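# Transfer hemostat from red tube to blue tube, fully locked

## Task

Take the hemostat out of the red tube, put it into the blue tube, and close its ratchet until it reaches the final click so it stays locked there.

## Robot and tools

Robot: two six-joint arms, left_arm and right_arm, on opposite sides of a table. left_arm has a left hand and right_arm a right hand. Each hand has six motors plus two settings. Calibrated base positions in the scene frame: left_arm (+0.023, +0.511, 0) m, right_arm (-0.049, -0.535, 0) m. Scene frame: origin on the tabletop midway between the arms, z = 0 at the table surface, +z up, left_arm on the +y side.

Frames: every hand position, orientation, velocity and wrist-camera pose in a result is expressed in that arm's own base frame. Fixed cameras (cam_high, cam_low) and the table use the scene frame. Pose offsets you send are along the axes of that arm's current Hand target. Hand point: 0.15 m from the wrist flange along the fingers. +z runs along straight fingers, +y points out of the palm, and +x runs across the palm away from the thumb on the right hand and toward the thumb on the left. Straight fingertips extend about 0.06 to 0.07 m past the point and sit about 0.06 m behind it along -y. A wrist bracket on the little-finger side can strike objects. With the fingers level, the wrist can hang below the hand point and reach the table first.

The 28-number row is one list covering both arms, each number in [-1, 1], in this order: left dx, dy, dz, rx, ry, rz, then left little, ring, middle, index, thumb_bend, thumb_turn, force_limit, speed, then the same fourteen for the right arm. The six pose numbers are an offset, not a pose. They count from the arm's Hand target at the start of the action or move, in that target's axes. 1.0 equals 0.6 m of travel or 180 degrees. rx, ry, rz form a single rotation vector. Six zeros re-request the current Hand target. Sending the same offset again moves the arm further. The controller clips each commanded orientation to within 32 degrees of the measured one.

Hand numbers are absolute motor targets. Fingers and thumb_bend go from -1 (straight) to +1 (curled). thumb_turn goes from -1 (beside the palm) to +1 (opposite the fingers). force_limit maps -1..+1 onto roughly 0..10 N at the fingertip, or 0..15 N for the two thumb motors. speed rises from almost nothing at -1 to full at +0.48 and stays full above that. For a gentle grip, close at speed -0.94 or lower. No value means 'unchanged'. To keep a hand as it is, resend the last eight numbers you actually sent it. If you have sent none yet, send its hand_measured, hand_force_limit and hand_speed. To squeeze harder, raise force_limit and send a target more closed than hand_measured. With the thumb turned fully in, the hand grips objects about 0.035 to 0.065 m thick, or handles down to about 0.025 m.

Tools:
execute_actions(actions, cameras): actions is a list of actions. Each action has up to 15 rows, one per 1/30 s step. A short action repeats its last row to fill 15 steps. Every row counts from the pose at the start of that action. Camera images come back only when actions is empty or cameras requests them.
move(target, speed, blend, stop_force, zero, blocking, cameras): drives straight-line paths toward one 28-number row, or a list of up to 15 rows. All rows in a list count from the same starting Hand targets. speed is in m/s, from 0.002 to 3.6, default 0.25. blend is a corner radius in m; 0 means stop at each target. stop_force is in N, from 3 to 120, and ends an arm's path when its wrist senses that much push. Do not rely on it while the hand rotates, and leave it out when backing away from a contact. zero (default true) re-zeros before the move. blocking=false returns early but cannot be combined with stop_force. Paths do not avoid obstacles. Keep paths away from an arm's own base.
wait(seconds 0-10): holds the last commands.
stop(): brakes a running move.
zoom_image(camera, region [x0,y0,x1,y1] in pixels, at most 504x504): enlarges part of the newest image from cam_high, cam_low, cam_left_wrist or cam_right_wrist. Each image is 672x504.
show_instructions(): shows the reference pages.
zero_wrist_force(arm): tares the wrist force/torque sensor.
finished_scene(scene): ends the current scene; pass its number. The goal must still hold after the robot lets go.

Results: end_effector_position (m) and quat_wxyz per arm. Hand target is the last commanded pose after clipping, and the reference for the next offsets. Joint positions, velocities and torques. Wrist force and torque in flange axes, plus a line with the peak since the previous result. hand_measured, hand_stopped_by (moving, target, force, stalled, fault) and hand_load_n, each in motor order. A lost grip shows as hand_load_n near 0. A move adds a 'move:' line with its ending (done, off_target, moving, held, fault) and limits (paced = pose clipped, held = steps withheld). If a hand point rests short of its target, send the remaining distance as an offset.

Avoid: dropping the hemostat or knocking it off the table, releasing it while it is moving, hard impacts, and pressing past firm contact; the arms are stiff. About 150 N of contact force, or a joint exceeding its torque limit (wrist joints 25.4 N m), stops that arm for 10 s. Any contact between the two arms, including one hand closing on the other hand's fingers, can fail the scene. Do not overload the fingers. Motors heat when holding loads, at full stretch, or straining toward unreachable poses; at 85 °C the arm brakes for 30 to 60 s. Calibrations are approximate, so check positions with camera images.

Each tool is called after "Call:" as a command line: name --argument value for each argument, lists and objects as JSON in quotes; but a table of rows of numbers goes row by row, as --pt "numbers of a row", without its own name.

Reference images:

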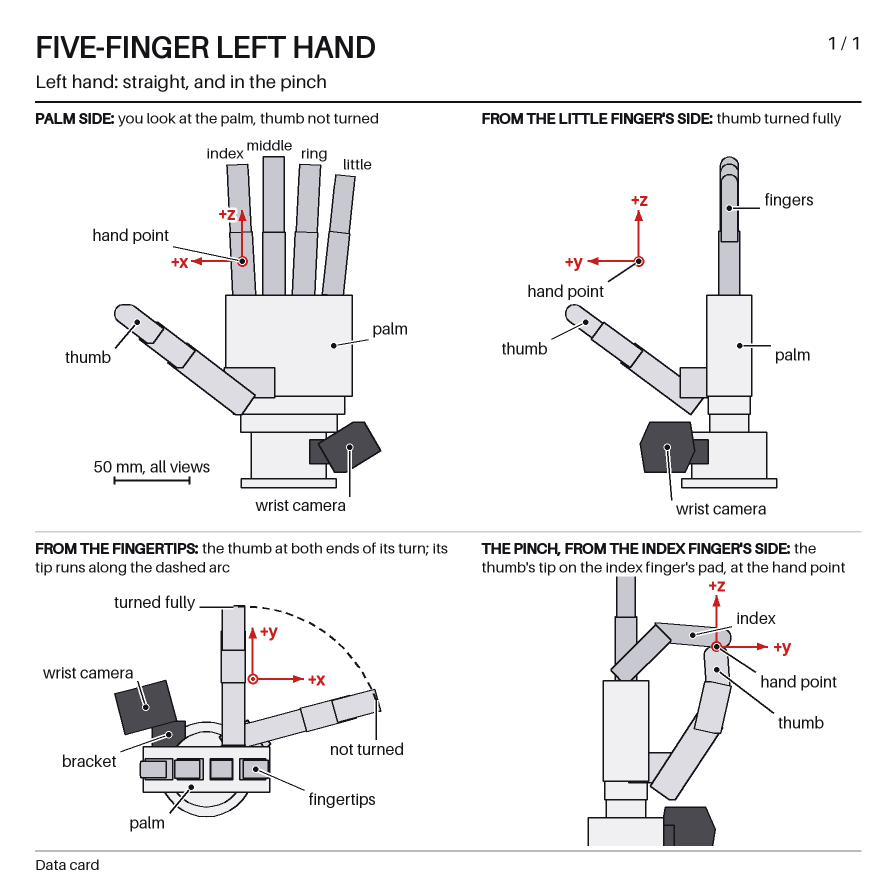

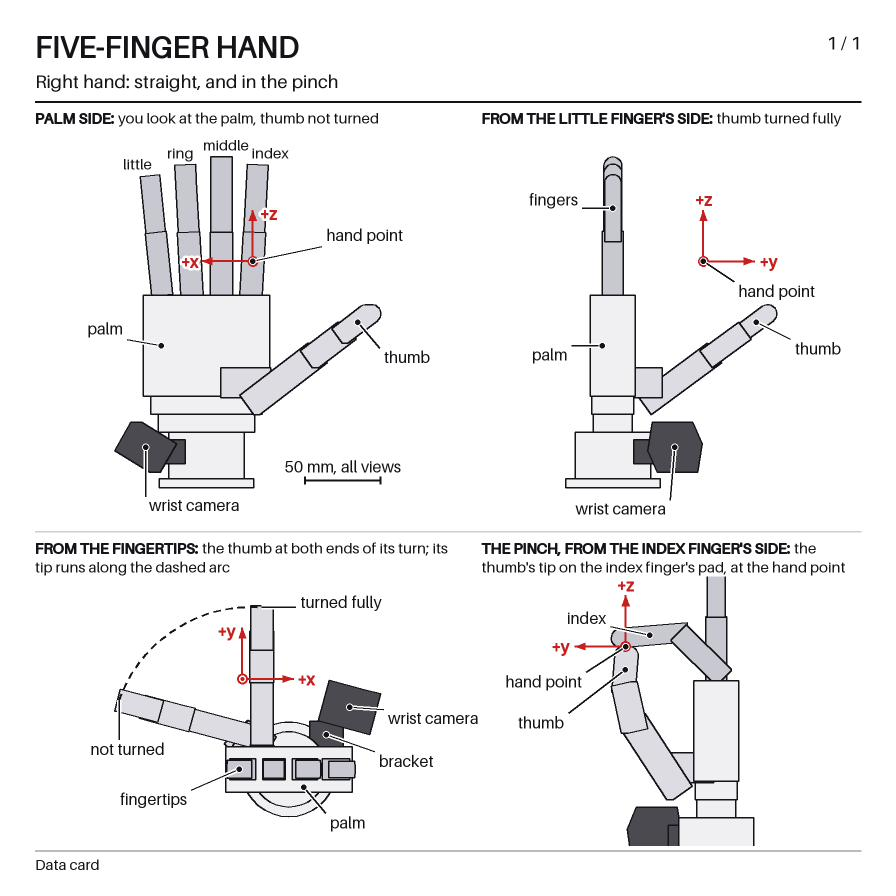

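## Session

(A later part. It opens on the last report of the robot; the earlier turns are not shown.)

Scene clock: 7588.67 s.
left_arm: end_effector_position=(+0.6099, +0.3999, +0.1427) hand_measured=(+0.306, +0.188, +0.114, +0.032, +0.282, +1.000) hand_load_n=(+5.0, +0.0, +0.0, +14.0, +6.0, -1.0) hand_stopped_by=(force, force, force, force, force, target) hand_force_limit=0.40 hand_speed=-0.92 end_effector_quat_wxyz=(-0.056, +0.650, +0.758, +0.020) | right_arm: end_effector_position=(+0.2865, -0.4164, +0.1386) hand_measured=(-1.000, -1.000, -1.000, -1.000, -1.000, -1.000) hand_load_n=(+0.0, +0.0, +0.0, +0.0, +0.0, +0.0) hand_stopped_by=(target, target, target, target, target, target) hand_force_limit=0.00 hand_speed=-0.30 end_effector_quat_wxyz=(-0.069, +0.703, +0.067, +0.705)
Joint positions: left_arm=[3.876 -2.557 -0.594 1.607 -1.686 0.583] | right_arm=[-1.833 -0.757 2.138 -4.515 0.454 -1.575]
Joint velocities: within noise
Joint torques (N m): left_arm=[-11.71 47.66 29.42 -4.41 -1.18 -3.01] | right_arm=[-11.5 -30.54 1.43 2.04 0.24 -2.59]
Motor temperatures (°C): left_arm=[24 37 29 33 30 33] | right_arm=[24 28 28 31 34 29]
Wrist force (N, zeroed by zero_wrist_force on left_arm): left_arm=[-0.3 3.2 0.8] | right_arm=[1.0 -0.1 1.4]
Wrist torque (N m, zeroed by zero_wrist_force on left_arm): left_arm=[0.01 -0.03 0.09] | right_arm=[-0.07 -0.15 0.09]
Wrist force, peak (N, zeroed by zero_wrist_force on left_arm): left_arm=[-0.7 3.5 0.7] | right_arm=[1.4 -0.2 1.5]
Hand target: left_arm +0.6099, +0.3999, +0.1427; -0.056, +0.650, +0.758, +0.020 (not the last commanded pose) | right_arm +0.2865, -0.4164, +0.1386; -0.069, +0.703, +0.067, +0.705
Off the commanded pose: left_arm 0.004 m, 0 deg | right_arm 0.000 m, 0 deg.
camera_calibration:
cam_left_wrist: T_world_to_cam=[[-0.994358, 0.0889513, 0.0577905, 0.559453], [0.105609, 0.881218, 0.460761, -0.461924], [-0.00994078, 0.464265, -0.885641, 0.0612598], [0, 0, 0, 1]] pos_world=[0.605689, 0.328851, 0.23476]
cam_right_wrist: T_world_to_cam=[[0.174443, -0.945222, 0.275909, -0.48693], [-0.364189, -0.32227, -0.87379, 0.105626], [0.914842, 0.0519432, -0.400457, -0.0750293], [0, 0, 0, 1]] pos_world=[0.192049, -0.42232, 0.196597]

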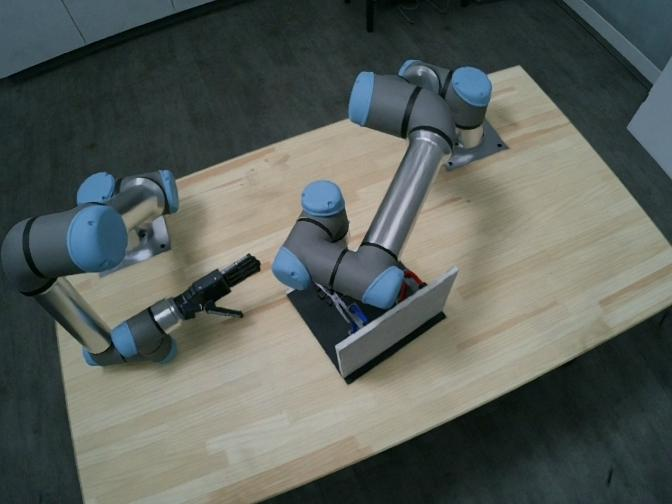

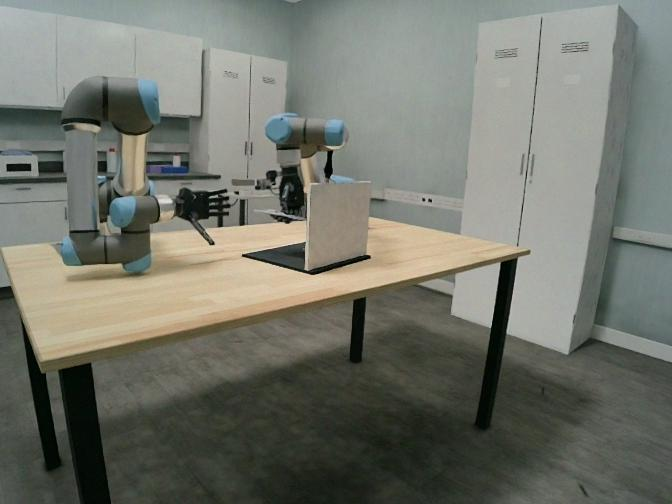

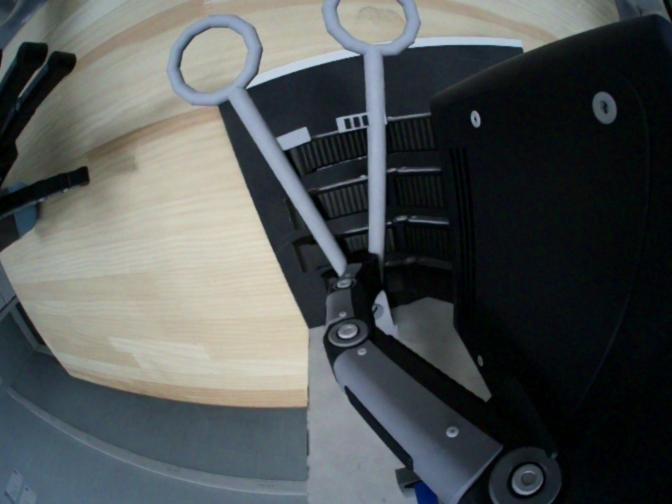

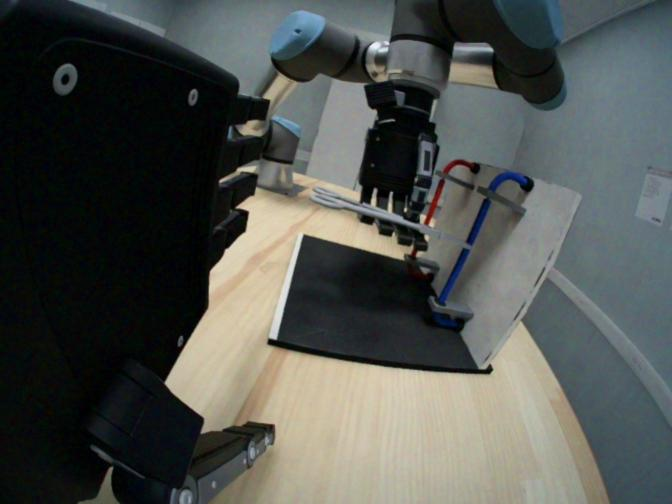

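Call:
move --target '[0.0001,0.00233,0,0,0,0,0.5,0.5,0.55,0.55,0.34,1,0.4,-0.92,0,0,0,0,0,0,-1,-1,-1,-1,-1,-1,0,-0.3]' --speed 0.01

Call:
zero_wrist_force --arm "left_arm"

Call:
move --target '[0.025,-0.0012,0,0,0,0,0.5,0.5,0.55,0.55,0.34,1,0.4,-0.92,0,0,0,0,0,0,-1,-1,-1,-1,-1,-1,0,-0.3]' --speed 0.006 --stop_force 15 --cameras '["cam_high","cam_left_wrist","cam_right_wrist"]'

Call:
zoom_image --camera "cam_high" --region '[310, 275, 390, 345]'

Scene clock: 7682.33 s.
left_arm: end_effector_position=(+0.6113, +0.4002, +0.1427) hand_measured=(+0.306, +0.188, +0.114, +0.032, +0.282, +1.000) hand_load_n=(+4.5, +0.0, +0.0, +14.0, +5.5, -1.0) hand_stopped_by=(force, force, force, force, force, target) hand_force_limit=0.40 hand_speed=-0.92 end_effector_quat_wxyz=(-0.056, +0.650, +0.758, +0.020) | right_arm: end_effector_position=(+0.2865, -0.4164, +0.1386) hand_measured=(-1.000, -1.000, -1.000, -1.000, -1.000, -1.000) hand_load_n=(+0.5, +0.0, +0.0, +0.0, +0.0, +0.0) hand_stopped_by=(target, target, target, target, target, target) hand_force_limit=0.00 hand_speed=-0.30 end_effector_quat_wxyz=(-0.069, +0.703, +0.067, +0.705)
Joint positions: left_arm=[3.875 -2.563 -0.583 1.602 -1.686 0.582] | right_arm=[-1.833 -0.757 2.138 -4.515 0.454 -1.575]
Joint torques (N m): left_arm=[-11.87 55.22 19.5 -3.5 -1.52 -2.61] | right_arm=[-10.74 -28.35 1.13 2.23 1.19 -2.66]
Wrist force (N, zeroed by zero_wrist_force on left_arm): left_arm=[-0.2 0.0 0.4] | right_arm=[1.3 -0.1 1.4]
Wrist torque (N m, zeroed by zero_wrist_force on left_arm): left_arm=[-0.02 0.04 0.01] | right_arm=[-0.07 -0.20 0.11]
Wrist force, peak (N, zeroed by zero_wrist_force on left_arm): left_arm=[-0.5 3.5 0.6] | right_arm=[1.4 -0.1 1.6]
Hand target: left_arm +0.6113, +0.4002, +0.1427; -0.056, +0.650, +0.758, +0.020 | right_arm +0.2865, -0.4164, +0.1386; -0.069, +0.703, +0.067, +0.705
Off the commanded pose: left_arm 0.000 m, 0 deg | right_arm 0.000 m, 0 deg.
move: done

Wrist force sensor zeroed.

Scene clock: 7683.77 s.
left_arm: end_effector_position=(+0.6109, +0.4023, +0.1429) hand_measured=(+0.306, +0.188, +0.114, +0.032, +0.282, +1.000) hand_load_n=(+5.0, +0.0, +0.0, +14.5, +6.0, -3.5) hand_stopped_by=(force, force, force, force, force, target) hand_force_limit=0.40 hand_speed=-0.92 end_effector_quat_wxyz=(-0.055, +0.650, +0.758, +0.020) | right_arm: end_effector_position=(+0.2865, -0.4164, +0.1386) hand_measured=(-1.000, -1.000, -1.000, -1.000, -1.000, -1.000) hand_load_n=(+0.0, +0.5, +0.0, +0.0, +0.0, +0.0) hand_stopped_by=(target, target, target, target, target, target) hand_force_limit=0.00 hand_speed=-0.30 end_effector_quat_wxyz=(-0.069, +0.703, +0.067, +0.705)
Joint positions: left_arm=[3.878 -2.566 -0.577 1.598 -1.686 0.585] | right_arm=[-1.833 -0.757 2.138 -4.515 0.454 -1.575]
Joint torques (N m): left_arm=[-5.76 62.27 5.66 0.84 -4.81 -3.27] | right_arm=[-10.52 -27.47 1.66 2.07 1 -2.43]
Wrist force (N, zeroed by zero_wrist_force on left_arm): left_arm=[-12.0 1.4 -1.5] | right_arm=[1.3 -0.1 1.4]
Wrist torque (N m, zeroed by zero_wrist_force on left_arm): left_arm=[0.04 -0.04 -0.27] | right_arm=[-0.07 -0.19 0.11]
Wrist force, peak (N, zeroed by zero_wrist_force on left_arm): left_arm=[-17.6 1.9 -1.7] | right_arm=[1.3 -0.3 1.7]
Hand target: left_arm +0.6109, +0.4023, +0.1429; -0.055, +0.650, +0.758, +0.020 (not the last commanded pose) | right_arm +0.2865, -0.4164, +0.1386; -0.069, +0.703, +0.067, +0.705
Off the commanded pose: left_arm 0.013 m, 0 deg | right_arm 0.000 m, 0 deg.
move: contact (left_arm)
camera_calibration:
cam_left_wrist: T_world_to_cam=[[-0.994339, 0.0891813, 0.0577723, 0.560039], [0.105802, 0.881299, 0.460563, -0.464324], [-0.00984109, 0.464068, -0.885745, 0.06036], [0, 0, 0, 1]] pos_world=[0.606589, 0.331252, 0.234959]
cam_right_wrist: T_world_to_cam=[[0.174443, -0.945222, 0.275909, -0.48693], [-0.364189, -0.32227, -0.87379, 0.105626], [0.914842, 0.0519432, -0.400457, -0.0750293], [0, 0, 0, 1]] pos_world=[0.192049, -0.42232, 0.196597]
Images, in order (width x height): cam_high 672x504, cam_left_wrist 672x504, cam_right_wrist 672x504.

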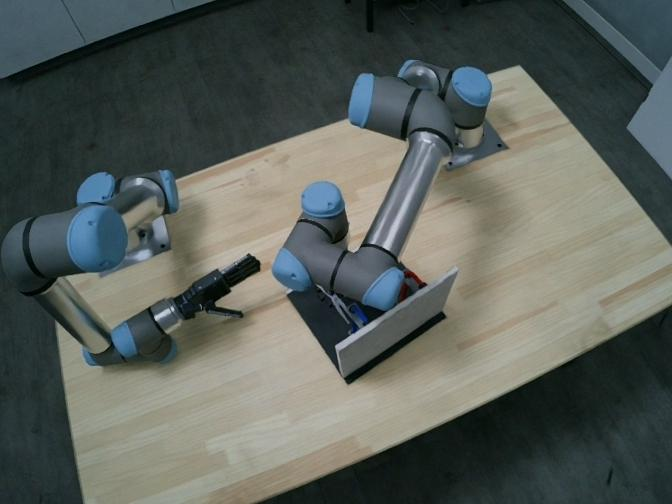

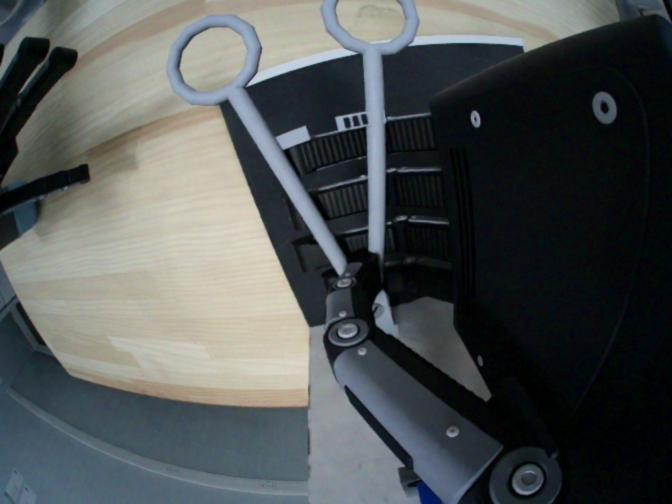

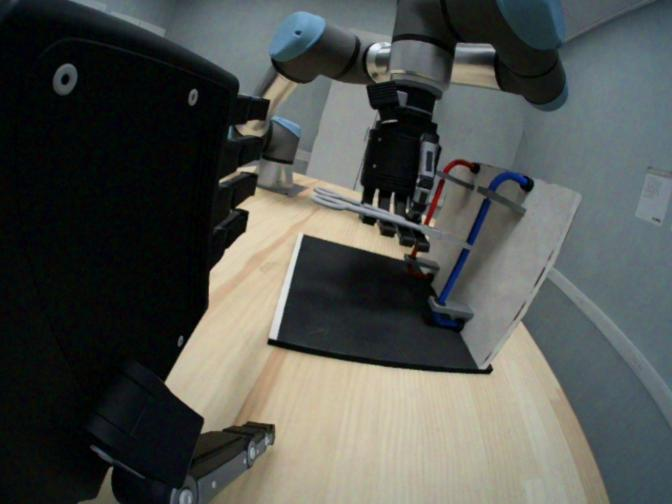

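Scaled by 6.300 from the camera's 672x504 image, which has a finer 960x720 frame.

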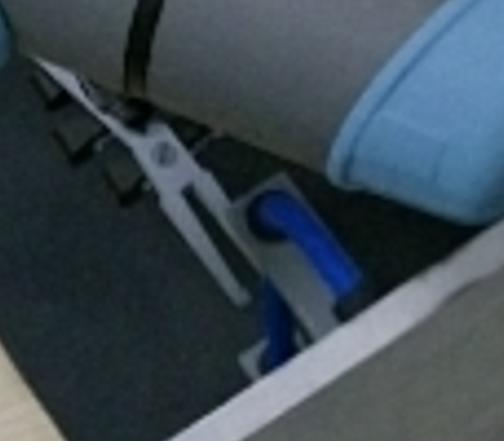

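Call:
move --pt "-0.0025 0.0001 0 0 0 0 0.5 0.5 0.55 0.55 0.34 1 0.4 -0.92 0.18 0.15 -0.06 0 -0.07 0 -1 -1 -1 -1 -1 -1 0 -0.3" --pt "-0.0025 0.0001 0 0 0 0 0.5 0.5 0.55 0.55 0.34 1 0.4 -0.92 0.234 0.221 -0.0133 0 -0.139 0 -1 -1 -1 -1 -1 -1 0 -0.3" --speed 0.12 --blend '[0.03,0]' --cameras '["cam_right_wrist"]'

Scene clock: 7771.33 s.
left_arm: end_effector_position=(+0.6112, +0.4009, +0.1428) hand_measured=(+0.306, +0.188, +0.114, +0.032, +0.282, +1.000) hand_load_n=(+4.5, +0.0, +0.5, +15.0, +5.5, -2.0) hand_stopped_by=(force, force, force, force, force, target) hand_force_limit=0.40 hand_speed=-0.92 end_effector_quat_wxyz=(-0.055, +0.650, +0.758, +0.020) | right_arm: end_effector_position=(+0.3036, -0.5485, +0.2785) hand_measured=(-1.000, -1.000, -1.000, -1.000, -1.000, -1.000) hand_load_n=(+0.0, +0.0, +0.0, -0.5, +0.0, +0.0) hand_stopped_by=(target, target, target, target, target, target) hand_force_limit=0.00 hand_speed=-0.30 end_effector_quat_wxyz=(-0.053, +0.839, +0.080, +0.536)
Joint positions: left_arm=[3.876 -2.564 -0.581 1.601 -1.686 0.583] | right_arm=[-1.668 -0.961 1.359 -4.555 0.517 -0.616]
Joint torques (N m): left_arm=[-12.76 61.66 6.05 -0.41 0.31 -2.58] | right_arm=[-7.7 -55.43 -25.62 4.49 -3.08 1.49]
Wrist force (N, zeroed by zero_wrist_force on left_arm): left_arm=[0.6 0.4 0.1] | right_arm=[1.1 -0.2 1.1]
Wrist torque (N m, zeroed by zero_wrist_force on left_arm): left_arm=[0.04 -0.08 0.04] | right_arm=[-0.07 -0.11 0.13]
Wrist force, peak (N, zeroed by zero_wrist_force on left_arm): left_arm=[-11.9 1.9 -1.3] | right_arm=[1.8 0.2 1.4]
Hand target: left_arm +0.6112, +0.4009, +0.1428; -0.055, +0.650, +0.758, +0.020 | right_arm +0.3036, -0.5486, +0.2786; -0.053, +0.839, +0.080, +0.536
Off the commanded pose: left_arm 0.000 m, 0 deg | right_arm 0.000 m, 0 deg.
move: done
camera_calibration:
cam_right_wrist: T_world_to_cam=[[0.291105, -0.92254, 0.253333, -0.670073], [-0.687836, -0.385873, -0.614804, 0.182772], [0.664935, 0.00472095, -0.746886, 0.118654], [0, 0, 0, 1]] pos_world=[0.241882, -0.548202, 0.370742]
Images, in order (width x height): cam_right_wrist 672x504.

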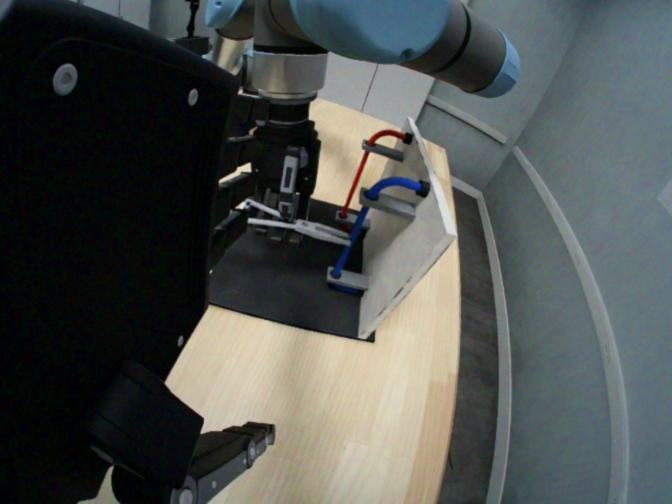

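Call:
zoom_image --camera "cam_right_wrist" --region '[240, 170, 400, 300]'

Call:
zoom_image --camera "cam_right_wrist" --region '[300, 200, 380, 270]'

Scaled by 3.150 from the camera's 672x504 image, which has a finer 960x720 frame.

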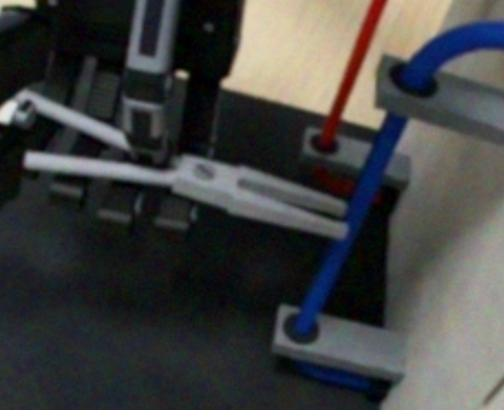

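Scaled by 6.300 from the camera's 672x504 image, which has a finer 960x720 frame.

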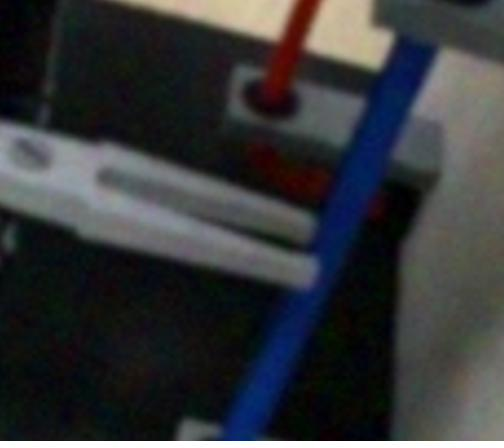

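Call:
zoom_image --camera "cam_right_wrist" --region '[325, 180, 385, 240]'

Scaled by 8.400 from the camera's 672x504 image, which has a finer 960x720 frame.

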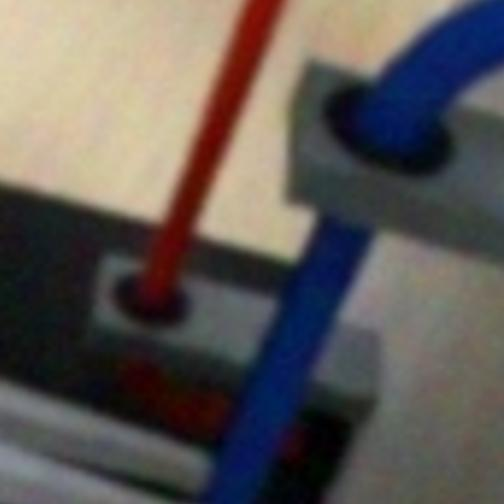

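Call:
execute_actions --actions '[]' --cameras '["cam_left_wrist"]'

Call:
zoom_image --camera "cam_left_wrist" --region '[240, 100, 440, 340]'

Call:
zoom_image --camera "cam_left_wrist" --region '[140, 0, 460, 150]'

Scene clock: 7847.40 s.
left_arm: end_effector_position=(+0.6112, +0.4009, +0.1428) hand_measured=(+0.306, +0.188, +0.114, +0.032, +0.282, +1.000) hand_load_n=(+5.0, +0.0, +0.5, +14.5, +5.5, -2.0) hand_stopped_by=(force, force, force, force, force, target) hand_force_limit=0.40 hand_speed=-0.92 end_effector_quat_wxyz=(-0.055, +0.650, +0.758, +0.020) | right_arm: end_effector_position=(+0.3036, -0.5486, +0.2786) hand_measured=(-1.000, -1.000, -1.000, -1.000, -1.000, -1.000) hand_load_n=(+0.0, +0.0, +0.0, +0.0, +0.0, +0.5) hand_stopped_by=(target, target, target, target, target, target) hand_force_limit=0.00 hand_speed=-0.30 end_effector_quat_wxyz=(-0.053, +0.839, +0.080, +0.536)
Joint positions: left_arm=[3.876 -2.564 -0.581 1.601 -1.686 0.583] | right_arm=[-1.669 -0.962 1.359 -4.555 0.517 -0.616]
Joint velocities: within noise
Joint torques (N m): left_arm=[-9.5 59.29 11.87 -1.07 0.36 -1.84] | right_arm=[-12.1 -53.88 -27.69 4.69 -2.75 2.87]
Motor temperatures (°C): left_arm=[24 38 29 33 30 33] | right_arm=[24 28 27 31 34 29]
Wrist force (N, zeroed by zero_wrist_force on left_arm): left_arm=[0.5 0.1 -0.3] | right_arm=[1.0 -0.1 1.2]
Wrist torque (N m, zeroed by zero_wrist_force on left_arm): left_arm=[0.03 -0.09 0.04] | right_arm=[-0.07 -0.09 0.13]
Wrist force, peak (N, zeroed by zero_wrist_force on left_arm): left_arm=[1.0 0.3 -0.1] | right_arm=[1.3 -0.2 1.4]
Hand target: left_arm +0.6112, +0.4009, +0.1428; -0.055, +0.650, +0.758, +0.020 | right_arm +0.3036, -0.5486, +0.2786; -0.053, +0.839, +0.080, +0.536
Off the commanded pose: left_arm 0.000 m, 0 deg | right_arm 0.000 m, 0 deg.
camera_calibration:
cam_left_wrist: T_world_to_cam=[[-0.994338, 0.089186, 0.0577748, 0.560472], [0.105808, 0.881298, 0.460563, -0.463033], [-0.0098411, 0.464068, -0.885745, 0.0608355], [0, 0, 0, 1]] pos_world=[0.606889, 0.329852, 0.234759]
Images, in order (width x height): cam_left_wrist 672x504.

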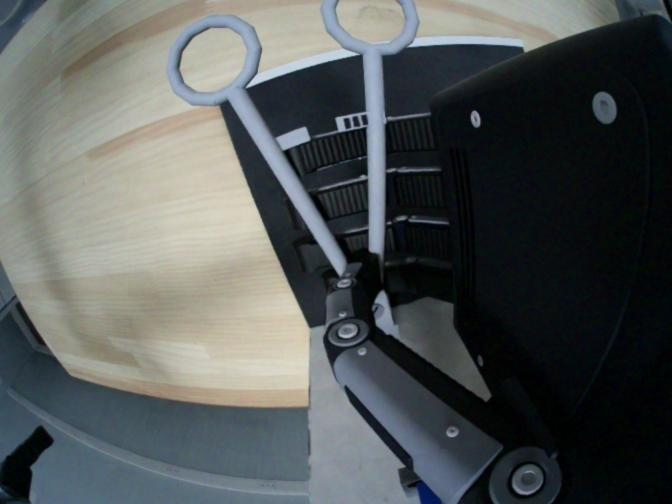

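Scaled by 2.100 from the camera's 672x504 image, which has a finer 960x720 frame.

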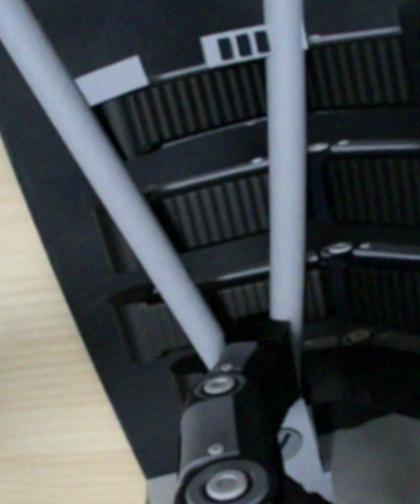

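Scaled by 1.575 from the camera's 672x504 image, which has a finer 960x720 frame.

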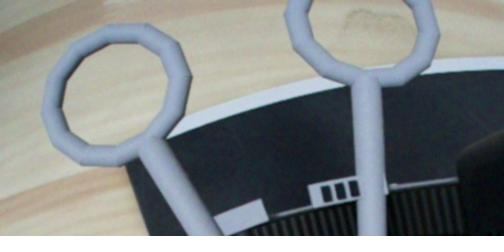

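Call:
zero_wrist_force --arm "left_arm"

Call:
move --target '[0.0005,0.01,0,0,0,0,0.5,0.5,0.55,0.55,0.34,1,0.4,-0.92,0,0,0,0,0,0,-1,-1,-1,-1,-1,-1,0,-0.3]' --speed 0.004 --stop_force 3

Call:
move --target '[-0.0005,-0.01,0,0,0,0,0.5,0.5,0.55,0.55,0.34,1,0.4,-0.92,0,0,0,0,0,0,-1,-1,-1,-1,-1,-1,0,-0.3]' --speed 0.004 --stop_force 6

Wrist force sensor zeroed.

Scene clock: 7947.97 s.
left_arm: end_effector_position=(+0.6127, +0.4011, +0.1427) hand_measured=(+0.306, +0.188, +0.114, +0.032, +0.282, +1.000) hand_load_n=(+5.0, +0.0, +0.0, +15.0, +5.0, -1.5) hand_stopped_by=(force, force, force, force, force, target) hand_force_limit=0.40 hand_speed=-0.92 end_effector_quat_wxyz=(-0.055, +0.650, +0.758, +0.020) | right_arm: end_effector_position=(+0.3036, -0.5486, +0.2786) hand_measured=(-1.000, -1.000, -1.000, -1.000, -1.000, -1.000) hand_load_n=(+0.0, +0.0, +0.0, +0.0, +0.0, +0.0) hand_stopped_by=(target, target, target, target, target, target) hand_force_limit=0.00 hand_speed=-0.30 end_effector_quat_wxyz=(-0.053, +0.839, +0.080, +0.536)
Joint positions: left_arm=[3.874 -2.571 -0.569 1.595 -1.686 0.581] | right_arm=[-1.669 -0.962 1.359 -4.555 0.517 -0.616]
Joint torques (N m): left_arm=[9.09 61.92 4.93 0.28 -0.26 2.76] | right_arm=[-11.61 -54.34 -22.77 4.54 -2.91 -0.38]
Wrist force (N, zeroed by zero_wrist_force on left_arm): left_arm=[0.7 -2.8 -0.2] | right_arm=[1.1 -0.3 1.2]
Wrist torque (N m, zeroed by zero_wrist_force on left_arm): left_arm=[-0.03 0.04 -0.13] | right_arm=[-0.09 -0.11 0.13]
Wrist force, peak (N, zeroed by zero_wrist_force on left_arm): left_arm=[-0.1 -3.6 0.2] | right_arm=[1.3 -0.3 1.3]
Hand target: left_arm +0.6127, +0.4012, +0.1427; -0.055, +0.650, +0.758, +0.020 (not the last commanded pose) | right_arm +0.3036, -0.5486, +0.2786; -0.053, +0.839, +0.080, +0.536
Off the commanded pose: left_arm 0.004 m, 0 deg | right_arm 0.000 m, 0 deg.
move: contact (left_arm)

Scene clock: 7949.40 s.
left_arm: end_effector_position=(+0.6100, +0.4007, +0.1428) hand_measured=(+0.306, +0.188, +0.114, +0.032, +0.282, +1.000) hand_load_n=(+4.5, +0.0, +0.5, +14.0, +6.0, -2.0) hand_stopped_by=(force, force, force, force, force, target) hand_force_limit=0.40 hand_speed=-0.92 end_effector_quat_wxyz=(-0.055, +0.650, +0.758, +0.020) | right_arm: end_effector_position=(+0.3036, -0.5486, +0.2786) hand_measured=(-1.000, -1.000, -1.000, -1.000, -1.000, -1.000) hand_load_n=(+0.0, +0.0, +0.0, +0.0, +0.0, +0.0) hand_stopped_by=(target, target, target, target, target, target) hand_force_limit=0.00 hand_speed=-0.30 end_effector_quat_wxyz=(-0.053, +0.839, +0.080, +0.536)
Joint positions: left_arm=[3.877 -2.559 -0.59 1.605 -1.686 0.584] | right_arm=[-1.669 -0.962 1.359 -4.555 0.517 -0.616]
Joint torques (N m): left_arm=[-9.33 47.75 29.98 -4.67 0.53 -2.9] | right_arm=[-11.55 -52.01 -17.79 4.82 -3.08 -1.09]
Wrist force (N, zeroed by zero_wrist_force on left_arm): left_arm=[-0.7 3.2 0.7] | right_arm=[0.8 -0.4 1.2]
Wrist torque (N m, zeroed by zero_wrist_force on left_arm): left_arm=[0.04 -0.04 0.04] | right_arm=[-0.11 -0.07 0.11]
Wrist force, peak (N, zeroed by zero_wrist_force on left_arm): left_arm=[0.0 4.0 0.5] | right_arm=[1.1 -0.3 1.4]
Hand target: left_arm +0.6101, +0.4006, +0.1428; -0.055, +0.650, +0.758, +0.020 (not the last commanded pose) | right_arm +0.3036, -0.5486, +0.2786; -0.053, +0.839, +0.080, +0.536
Off the commanded pose: left_arm 0.003 m, 0 deg | right_arm 0.000 m, 0 deg.
move: contact (left_arm)

Call:
move --pt "0 0.002 0 0 0 0 0.5 0.5 0.55 0.55 0.34 1 0.4 -0.92 0 0 0 0 0 0 -1 -1 -1 -1 -1 -1 0 -0.3" --pt "-0.1665 0.01 -0.0188 0 0 0 0.5 0.5 0.55 0.55 0.34 1 0.4 -0.92 0 0 0 0 0 0 -1 -1 -1 -1 -1 -1 0 -0.3" --speed 0.08 --cameras '["cam_right_wrist","cam_high"]'

Call:
zoom_image --camera "cam_right_wrist" --region '[200, 170, 400, 300]'

Call:
zoom_image --camera "cam_high" --region '[270, 235, 390, 345]'

Scene clock: 8249.50 s.
left_arm: end_effector_position=(+0.6316, +0.3022, +0.1428) hand_measured=(+0.306, +0.188, +0.114, +0.032, +0.282, +1.000) hand_load_n=(+4.5, +0.0, +0.0, +14.5, +6.0, -2.0) hand_stopped_by=(force, force, force, force, force, target) hand_force_limit=0.40 hand_speed=-0.92 end_effector_quat_wxyz=(-0.055, +0.650, +0.758, +0.020) | right_arm: end_effector_position=(+0.3036, -0.5486, +0.2786) hand_measured=(-1.000, -1.000, -1.000, -1.000, -1.000, -1.000) hand_load_n=(+0.0, +0.0, +0.0, +0.0, +0.0, +0.0) hand_stopped_by=(target, target, target, target, target, target) hand_force_limit=0.00 hand_speed=-0.30 end_effector_quat_wxyz=(-0.053, +0.839, +0.080, +0.536)
Joint positions: left_arm=[3.734 -2.467 -0.768 1.674 -1.689 0.44] | right_arm=[-1.669 -0.962 1.359 -4.555 0.517 -0.616]
Joint torques (N m): left_arm=[11.05 45.21 29.95 -4.29 -1.73 2.49] | right_arm=[-9.53 -48.45 -13.16 4.54 -3.17 -1.16]
Wrist force (N, zeroed by zero_wrist_force on left_arm): left_arm=[0.4 0.3 0.4] | right_arm=[1.0 -0.1 1.2]
Wrist torque (N m, zeroed by zero_wrist_force on left_arm): left_arm=[-0.01 0.00 -0.02] | right_arm=[-0.07 -0.09 0.13]
Wrist force, peak (N, zeroed by zero_wrist_force on left_arm): left_arm=[-0.8 3.2 0.5] | right_arm=[1.3 -0.2 1.4]
Hand target: left_arm +0.6315, +0.3022, +0.1428; -0.055, +0.650, +0.758, +0.020 | right_arm +0.3036, -0.5486, +0.2786; -0.053, +0.839, +0.080, +0.536
Off the commanded pose: left_arm 0.000 m, 0 deg | right_arm 0.000 m, 0 deg.
move: done
camera_calibration:
cam_right_wrist: T_world_to_cam=[[0.290888, -0.92258, 0.253436, -0.670078], [-0.68803, -0.38578, -0.614645, 0.182802], [0.66483, 0.00442115, -0.746982, 0.118693], [0, 0, 0, 1]] pos_world=[0.241781, -0.548204, 0.370842]
Images, in order (width x height): cam_high 672x504, cam_right_wrist 672x504.

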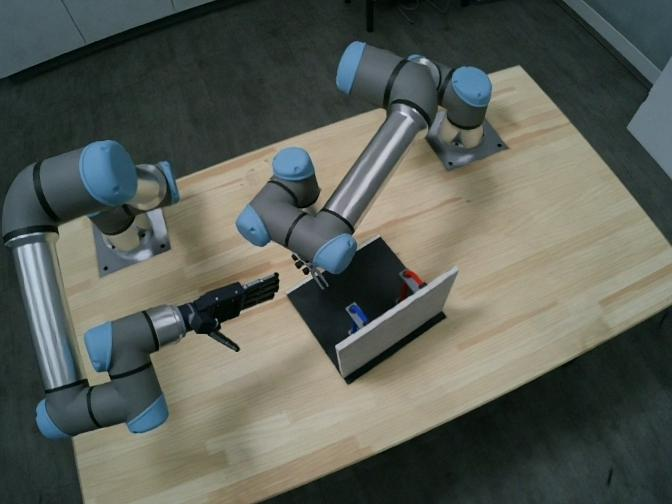

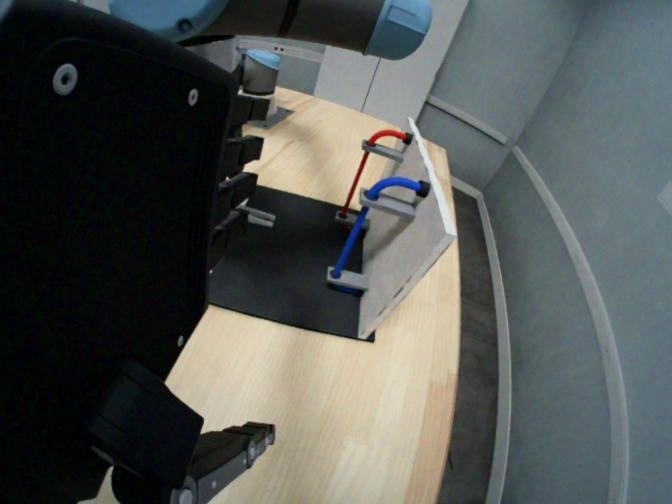

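Scaled by 2.520 from the camera's 672x504 image, which has a finer 960x720 frame.

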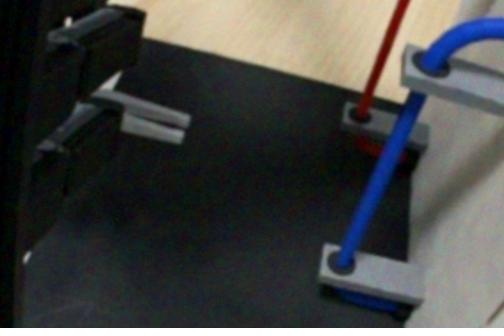

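Scaled by 4.200 from the camera's 672x504 image, which has a finer 960x720 frame.

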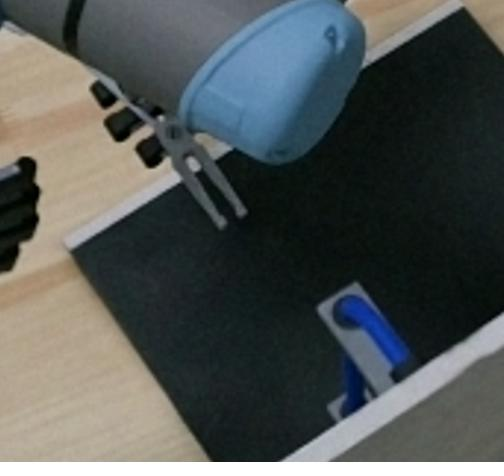

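Call:
zoom_image --camera "cam_high" --region '[300, 255, 340, 295]'

Call:
zoom_image --camera "cam_high" --region '[335, 290, 375, 340]'

Scaled by 12.600 from the camera's 672x504 image, which has a finer 960x720 frame.

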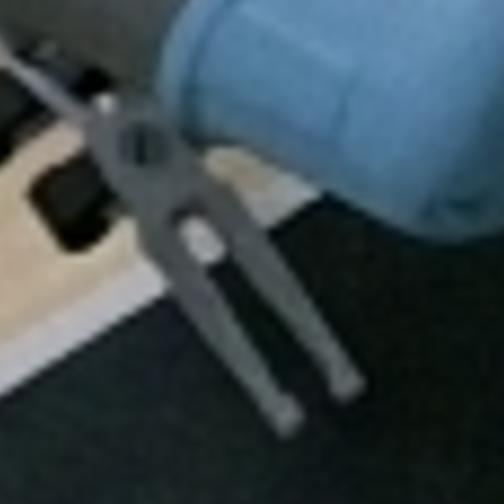

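Scaled by 10.080 from the camera's 672x504 image, which has a finer 960x720 frame.

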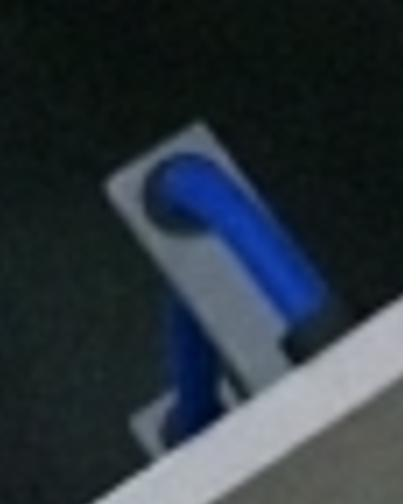

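Call:
move --pt "0 0 0 0 0 0 0.5 0.5 0.55 0.55 0.34 1 0.4 -0.92 -0.2387 0.0015 0.111 0 0.1389 0 -1 -1 -1 -1 -1 -1 0 -0.3" --pt "0 0 0 0 0 0 0.5 0.5 0.55 0.55 0.34 1 0.4 -0.92 -0.1305 0.051 0.341 0 0.1389 0 -1 -1 -1 -1 -1 -1 0 -0.3" --speed '[0.15,0.08]' --blend '[0.03,0]' --stop_force 8 --cameras '["cam_right_wrist","cam_high"]'

Call:
zoom_image --camera "cam_right_wrist" --region '[280, 180, 400, 320]'

Scene clock: 8505.40 s.
left_arm: end_effector_position=(+0.6315, +0.3022, +0.1428) hand_measured=(+0.306, +0.188, +0.114, +0.032, +0.282, +1.000) hand_load_n=(+4.5, +0.0, +0.0, +14.5, +5.5, -2.0) hand_stopped_by=(force, force, force, force, force, target) hand_force_limit=0.40 hand_speed=-0.92 end_effector_quat_wxyz=(-0.055, +0.650, +0.758, +0.020) | right_arm: end_effector_position=(+0.3092, -0.5488, +0.1240) hand_measured=(-1.000, -1.000, -1.000, -1.000, -1.000, -1.000) hand_load_n=(+0.0, +0.0, +0.0, +0.0, +0.0, +0.0) hand_stopped_by=(target, target, target, target, target, target) hand_force_limit=0.00 hand_speed=-0.30 end_effector_quat_wxyz=(-0.069, +0.707, +0.066, +0.701)
Joint positions: left_arm=[3.734 -2.467 -0.767 1.673 -1.689 0.44] | right_arm=[-1.723 -0.613 1.713 -4.266 0.344 -1.544]
Joint torques (N m): left_arm=[11.93 44.66 29.21 -4.23 0.28 -2.24] | right_arm=[0.7 -42.49 -8.96 0.88 -0.15 -0.36]
Wrist force (N, zeroed by zero_wrist_force on left_arm): left_arm=[0.2 0.3 0.5] | right_arm=[1.2 -0.1 1.5]
Wrist torque (N m, zeroed by zero_wrist_force on left_arm): left_arm=[-0.01 0.02 -0.03] | right_arm=[-0.09 -0.18 0.04]
Wrist force, peak (N, zeroed by zero_wrist_force on left_arm): left_arm=[0.6 0.4 0.7] | right_arm=[2.6 -0.2 0.6]
Hand target: left_arm +0.6315, +0.3022, +0.1428; -0.055, +0.650, +0.758, +0.020 | right_arm +0.3092, -0.5488, +0.1240; -0.069, +0.707, +0.066, +0.701 (not the last commanded pose)
Off the commanded pose: left_arm 0.000 m, 0 deg | right_arm 0.150 m, 1 deg.
FORCE FAULT: contact force on the right arm reached its limit, and that arm stopped. The contact can be on any part of that arm, not only on its tool. That arm's remaining commands of this call were not run. That arm is still stopped at the end of this call. That arm stays stopped for about 10 more seconds. Until then a move that you send moves the other arm only, and its call returns only when the move has ended. Once the stop has ended, the next robot result says so. If the stop ends while you think or write, that arm runs what you send next, counted from a new Hand target: where the arm stands when the stop ends. While its stop runs, that arm, its gripper or tool too, takes no new command. Until it ends, the stop uses up actions while you think or wait. An arm that is not stopped still takes commands.
move: fault (right_arm); path passed 0 of 2 targets
camera_calibration:
cam_right_wrist: T_world_to_cam=[[0.177397, -0.94496, 0.27492, -0.612637], [-0.374432, -0.323148, -0.869124, 0.060531], [0.910127, 0.0512414, -0.411149, -0.0923891], [0, 0, 0, 1]] pos_world=[0.215431, -0.554623, 0.183049]
Images, in order (width x height): cam_high 672x504, cam_right_wrist 672x504.

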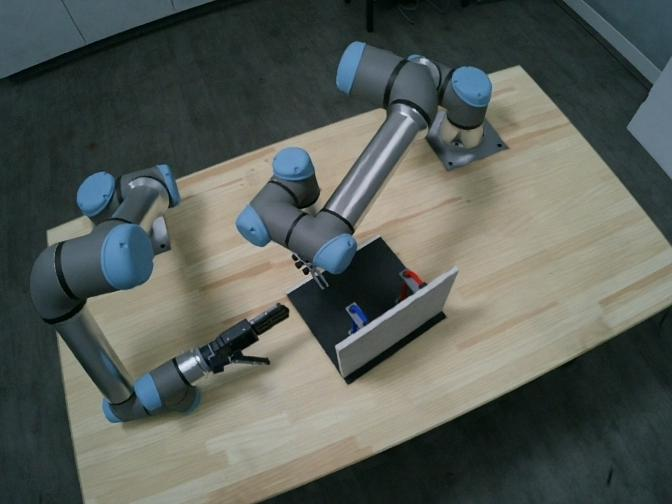

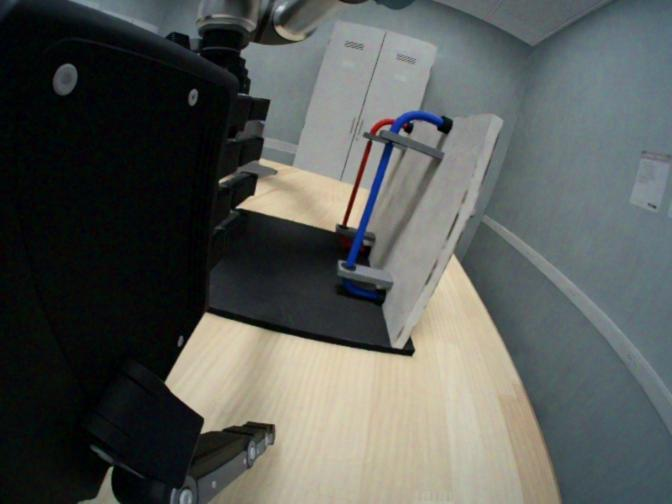

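Scaled by 3.600 from the camera's 672x504 image, which has a finer 960x720 frame.

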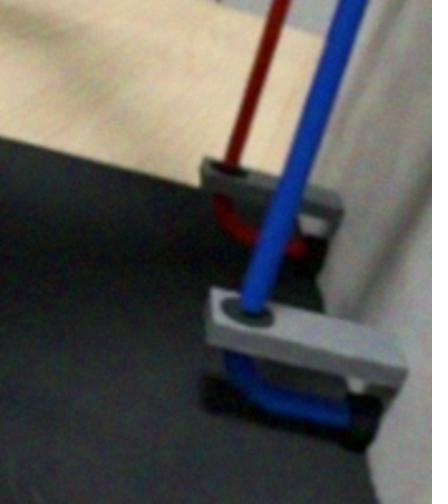

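Call:
wait --seconds 4

Scene clock: 8533.90 s.
left_arm: end_effector_position=(+0.6315, +0.3022, +0.1428) hand_measured=(+0.306, +0.188, +0.114, +0.032, +0.282, +1.000) hand_load_n=(+4.5, +0.5, +0.5, +14.5, +5.5, -2.0) hand_stopped_by=(force, force, force, force, force, target) hand_force_limit=0.40 hand_speed=-0.92 end_effector_quat_wxyz=(-0.055, +0.650, +0.758, +0.020) | right_arm: end_effector_position=(+0.3092, -0.5488, +0.1240) hand_measured=(-1.000, -1.000, -1.000, -1.000, -1.000, -1.000) hand_load_n=(+0.0, +0.0, +0.0, +0.0, +0.0, +0.0) hand_stopped_by=(target, target, target, target, target, target) hand_force_limit=0.00 hand_speed=-0.30 end_effector_quat_wxyz=(-0.069, +0.707, +0.066, +0.701)
Joint positions: left_arm=[3.734 -2.467 -0.767 1.673 -1.689 0.44] | right_arm=[-1.723 -0.613 1.713 -4.266 0.344 -1.544]
Joint torques (N m): left_arm=[11.73 46.21 23.52 -3.28 0.18 -2.36] | right_arm=[0.89 -43.05 -7.18 0.54 0.21 0.08]
Wrist force (N, zeroed by zero_wrist_force on left_arm): left_arm=[0.3 0.2 0.3] | right_arm=[1.3 0.1 1.6]
Wrist torque (N m, zeroed by zero_wrist_force on left_arm): left_arm=[-0.02 0.01 -0.02] | right_arm=[-0.06 -0.19 0.05]
Wrist force, peak (N, zeroed by zero_wrist_force on left_arm): left_arm=[0.6 0.2 0.7] | right_arm=[1.5 0.0 1.6]
Hand target: left_arm +0.6315, +0.3022, +0.1428; -0.055, +0.650, +0.758, +0.020 | right_arm +0.3092, -0.5488, +0.1240; -0.069, +0.707, +0.066, +0.701 (not the last commanded pose)
Off the commanded pose: left_arm 0.000 m, 0 deg | right_arm 0.150 m, 1 deg.
FORCE FAULT, CONTINUED: the right arm's stop, for the force fault that an earlier result reported, is over. The rest of the stop counts as 19 of the actions that you can send in this scene. That arm's target is now where it stood when the stop ended, not its last command. That arm accepts commands again.
wait: 4.00 s; at rest from the start

Call:
move --pt "0 0 0 0 0 0 0.5 0.5 0.55 0.55 0.34 1 0.4 -0.92 0.07 0 0 0 0 0 -1 -1 -1 -1 -1 -1 0 -0.3" --pt "0 0 0 0 0 0 0.5 0.5 0.55 0.55 0.34 1 0.4 -0.92 0.0783 0.045 0.2308 0 0 0 -1 -1 -1 -1 -1 -1 0 -0.3" --speed '[0.05,0.06]' --stop_force 8 --cameras '["cam_right_wrist","cam_high"]'

Call:
zoom_image --camera "cam_right_wrist" --region '[260, 150, 480, 370]'

Scene clock: 8546.60 s.
left_arm: end_effector_position=(+0.6315, +0.3022, +0.1428) hand_measured=(+0.306, +0.188, +0.114, +0.032, +0.282, +1.000) hand_load_n=(+5.0, +0.0, +0.0, +14.5, +5.5, -1.5) hand_stopped_by=(force, force, force, force, force, target) hand_force_limit=0.40 hand_speed=-0.92 end_effector_quat_wxyz=(-0.055, +0.650, +0.758, +0.020) | right_arm: end_effector_position=(+0.4507, -0.5491, +0.1697) hand_measured=(-1.000, -1.000, -1.000, -1.000, -1.000, -1.000) hand_load_n=(+0.0, +0.0, +0.0, +0.0, +0.5, +0.0) hand_stopped_by=(target, target, target, target, target, target) hand_force_limit=0.00 hand_speed=-0.30 end_effector_quat_wxyz=(-0.069, +0.707, +0.066, +0.701)
Joint positions: left_arm=[3.734 -2.467 -0.767 1.673 -1.689 0.44] | right_arm=[-1.46 -0.656 1.603 -4.19 0.081 -1.465]
Joint torques (N m): left_arm=[11.78 46.57 20.45 -2.71 0.28 -2.29] | right_arm=[-9.52 -48.26 -20.91 -1.87 1.06 2.67]
Wrist force (N, zeroed by zero_wrist_force on left_arm): left_arm=[0.1 0.2 0.5] | right_arm=[1.0 -0.1 1.6]
Wrist torque (N m, zeroed by zero_wrist_force on left_arm): left_arm=[-0.03 0.03 -0.04] | right_arm=[-0.09 -0.15 0.04]
Wrist force, peak (N, zeroed by zero_wrist_force on left_arm): left_arm=[0.2 0.5 0.9] | right_arm=[1.1 -0.1 2.3]
Hand target: left_arm +0.6315, +0.3022, +0.1428; -0.055, +0.650, +0.758, +0.020 | right_arm +0.4507, -0.5491, +0.1698; -0.069, +0.707, +0.066, +0.701
Off the commanded pose: left_arm 0.000 m, 0 deg | right_arm 0.000 m, 0 deg.
move: done
camera_calibration:
cam_right_wrist: T_world_to_cam=[[0.177483, -0.944955, 0.274881, -0.650632], [-0.374403, -0.323147, -0.869137, 0.153215], [0.910122, 0.0513411, -0.411147, -0.20227], [0, 0, 0, 1]] pos_world=[0.356931, -0.554922, 0.228849]
Images, in order (width x height): cam_high 672x504, cam_right_wrist 672x504.

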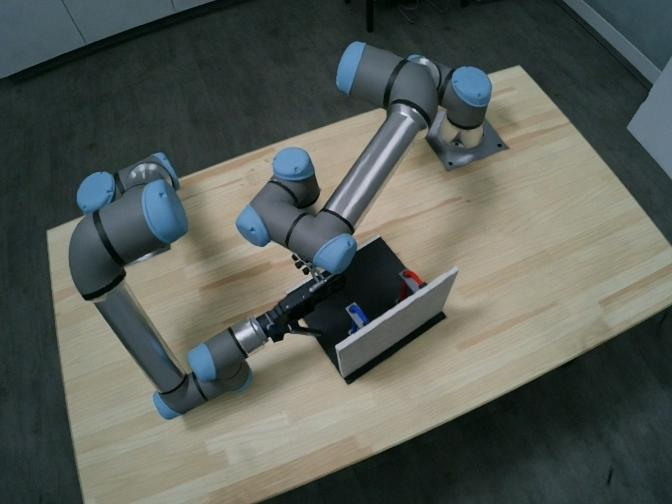

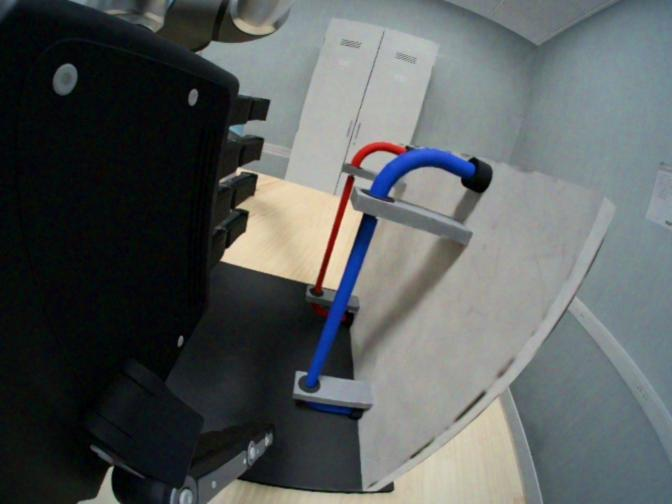

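Scaled by 2.291 from the camera's 672x504 image, which has a finer 960x720 frame.

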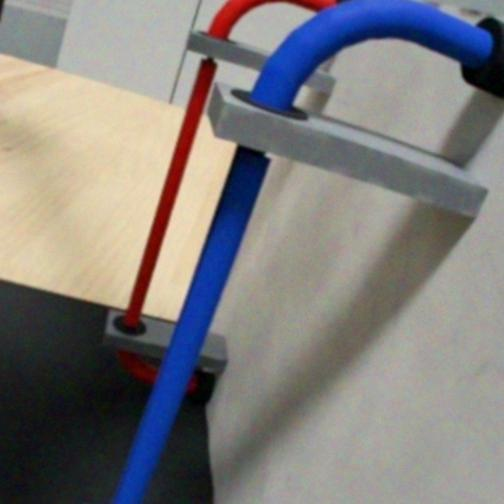

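Call:
zoom_image --camera "cam_right_wrist" --region '[325, 190, 405, 270]'

Call:
zoom_image --camera "cam_right_wrist" --region '[290, 290, 370, 400]'

Scaled by 6.300 from the camera's 672x504 image, which has a finer 960x720 frame.

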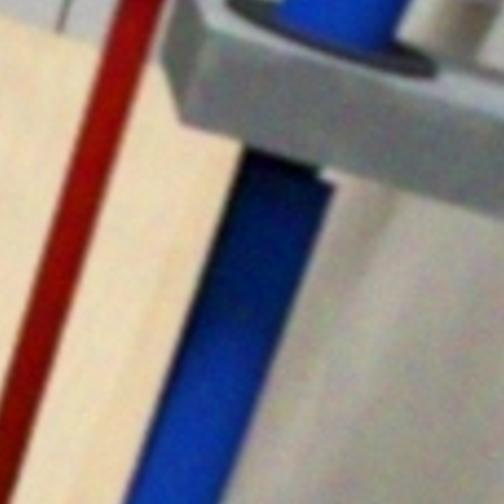

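Scaled by 4.582 from the camera's 672x504 image, which has a finer 960x720 frame.

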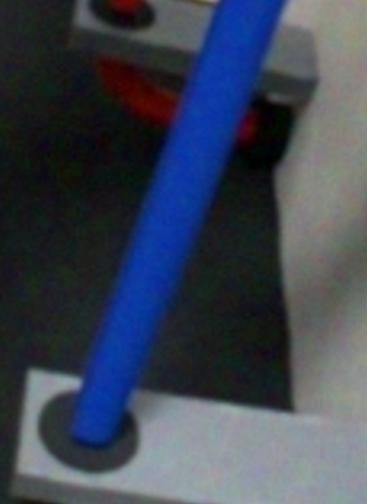

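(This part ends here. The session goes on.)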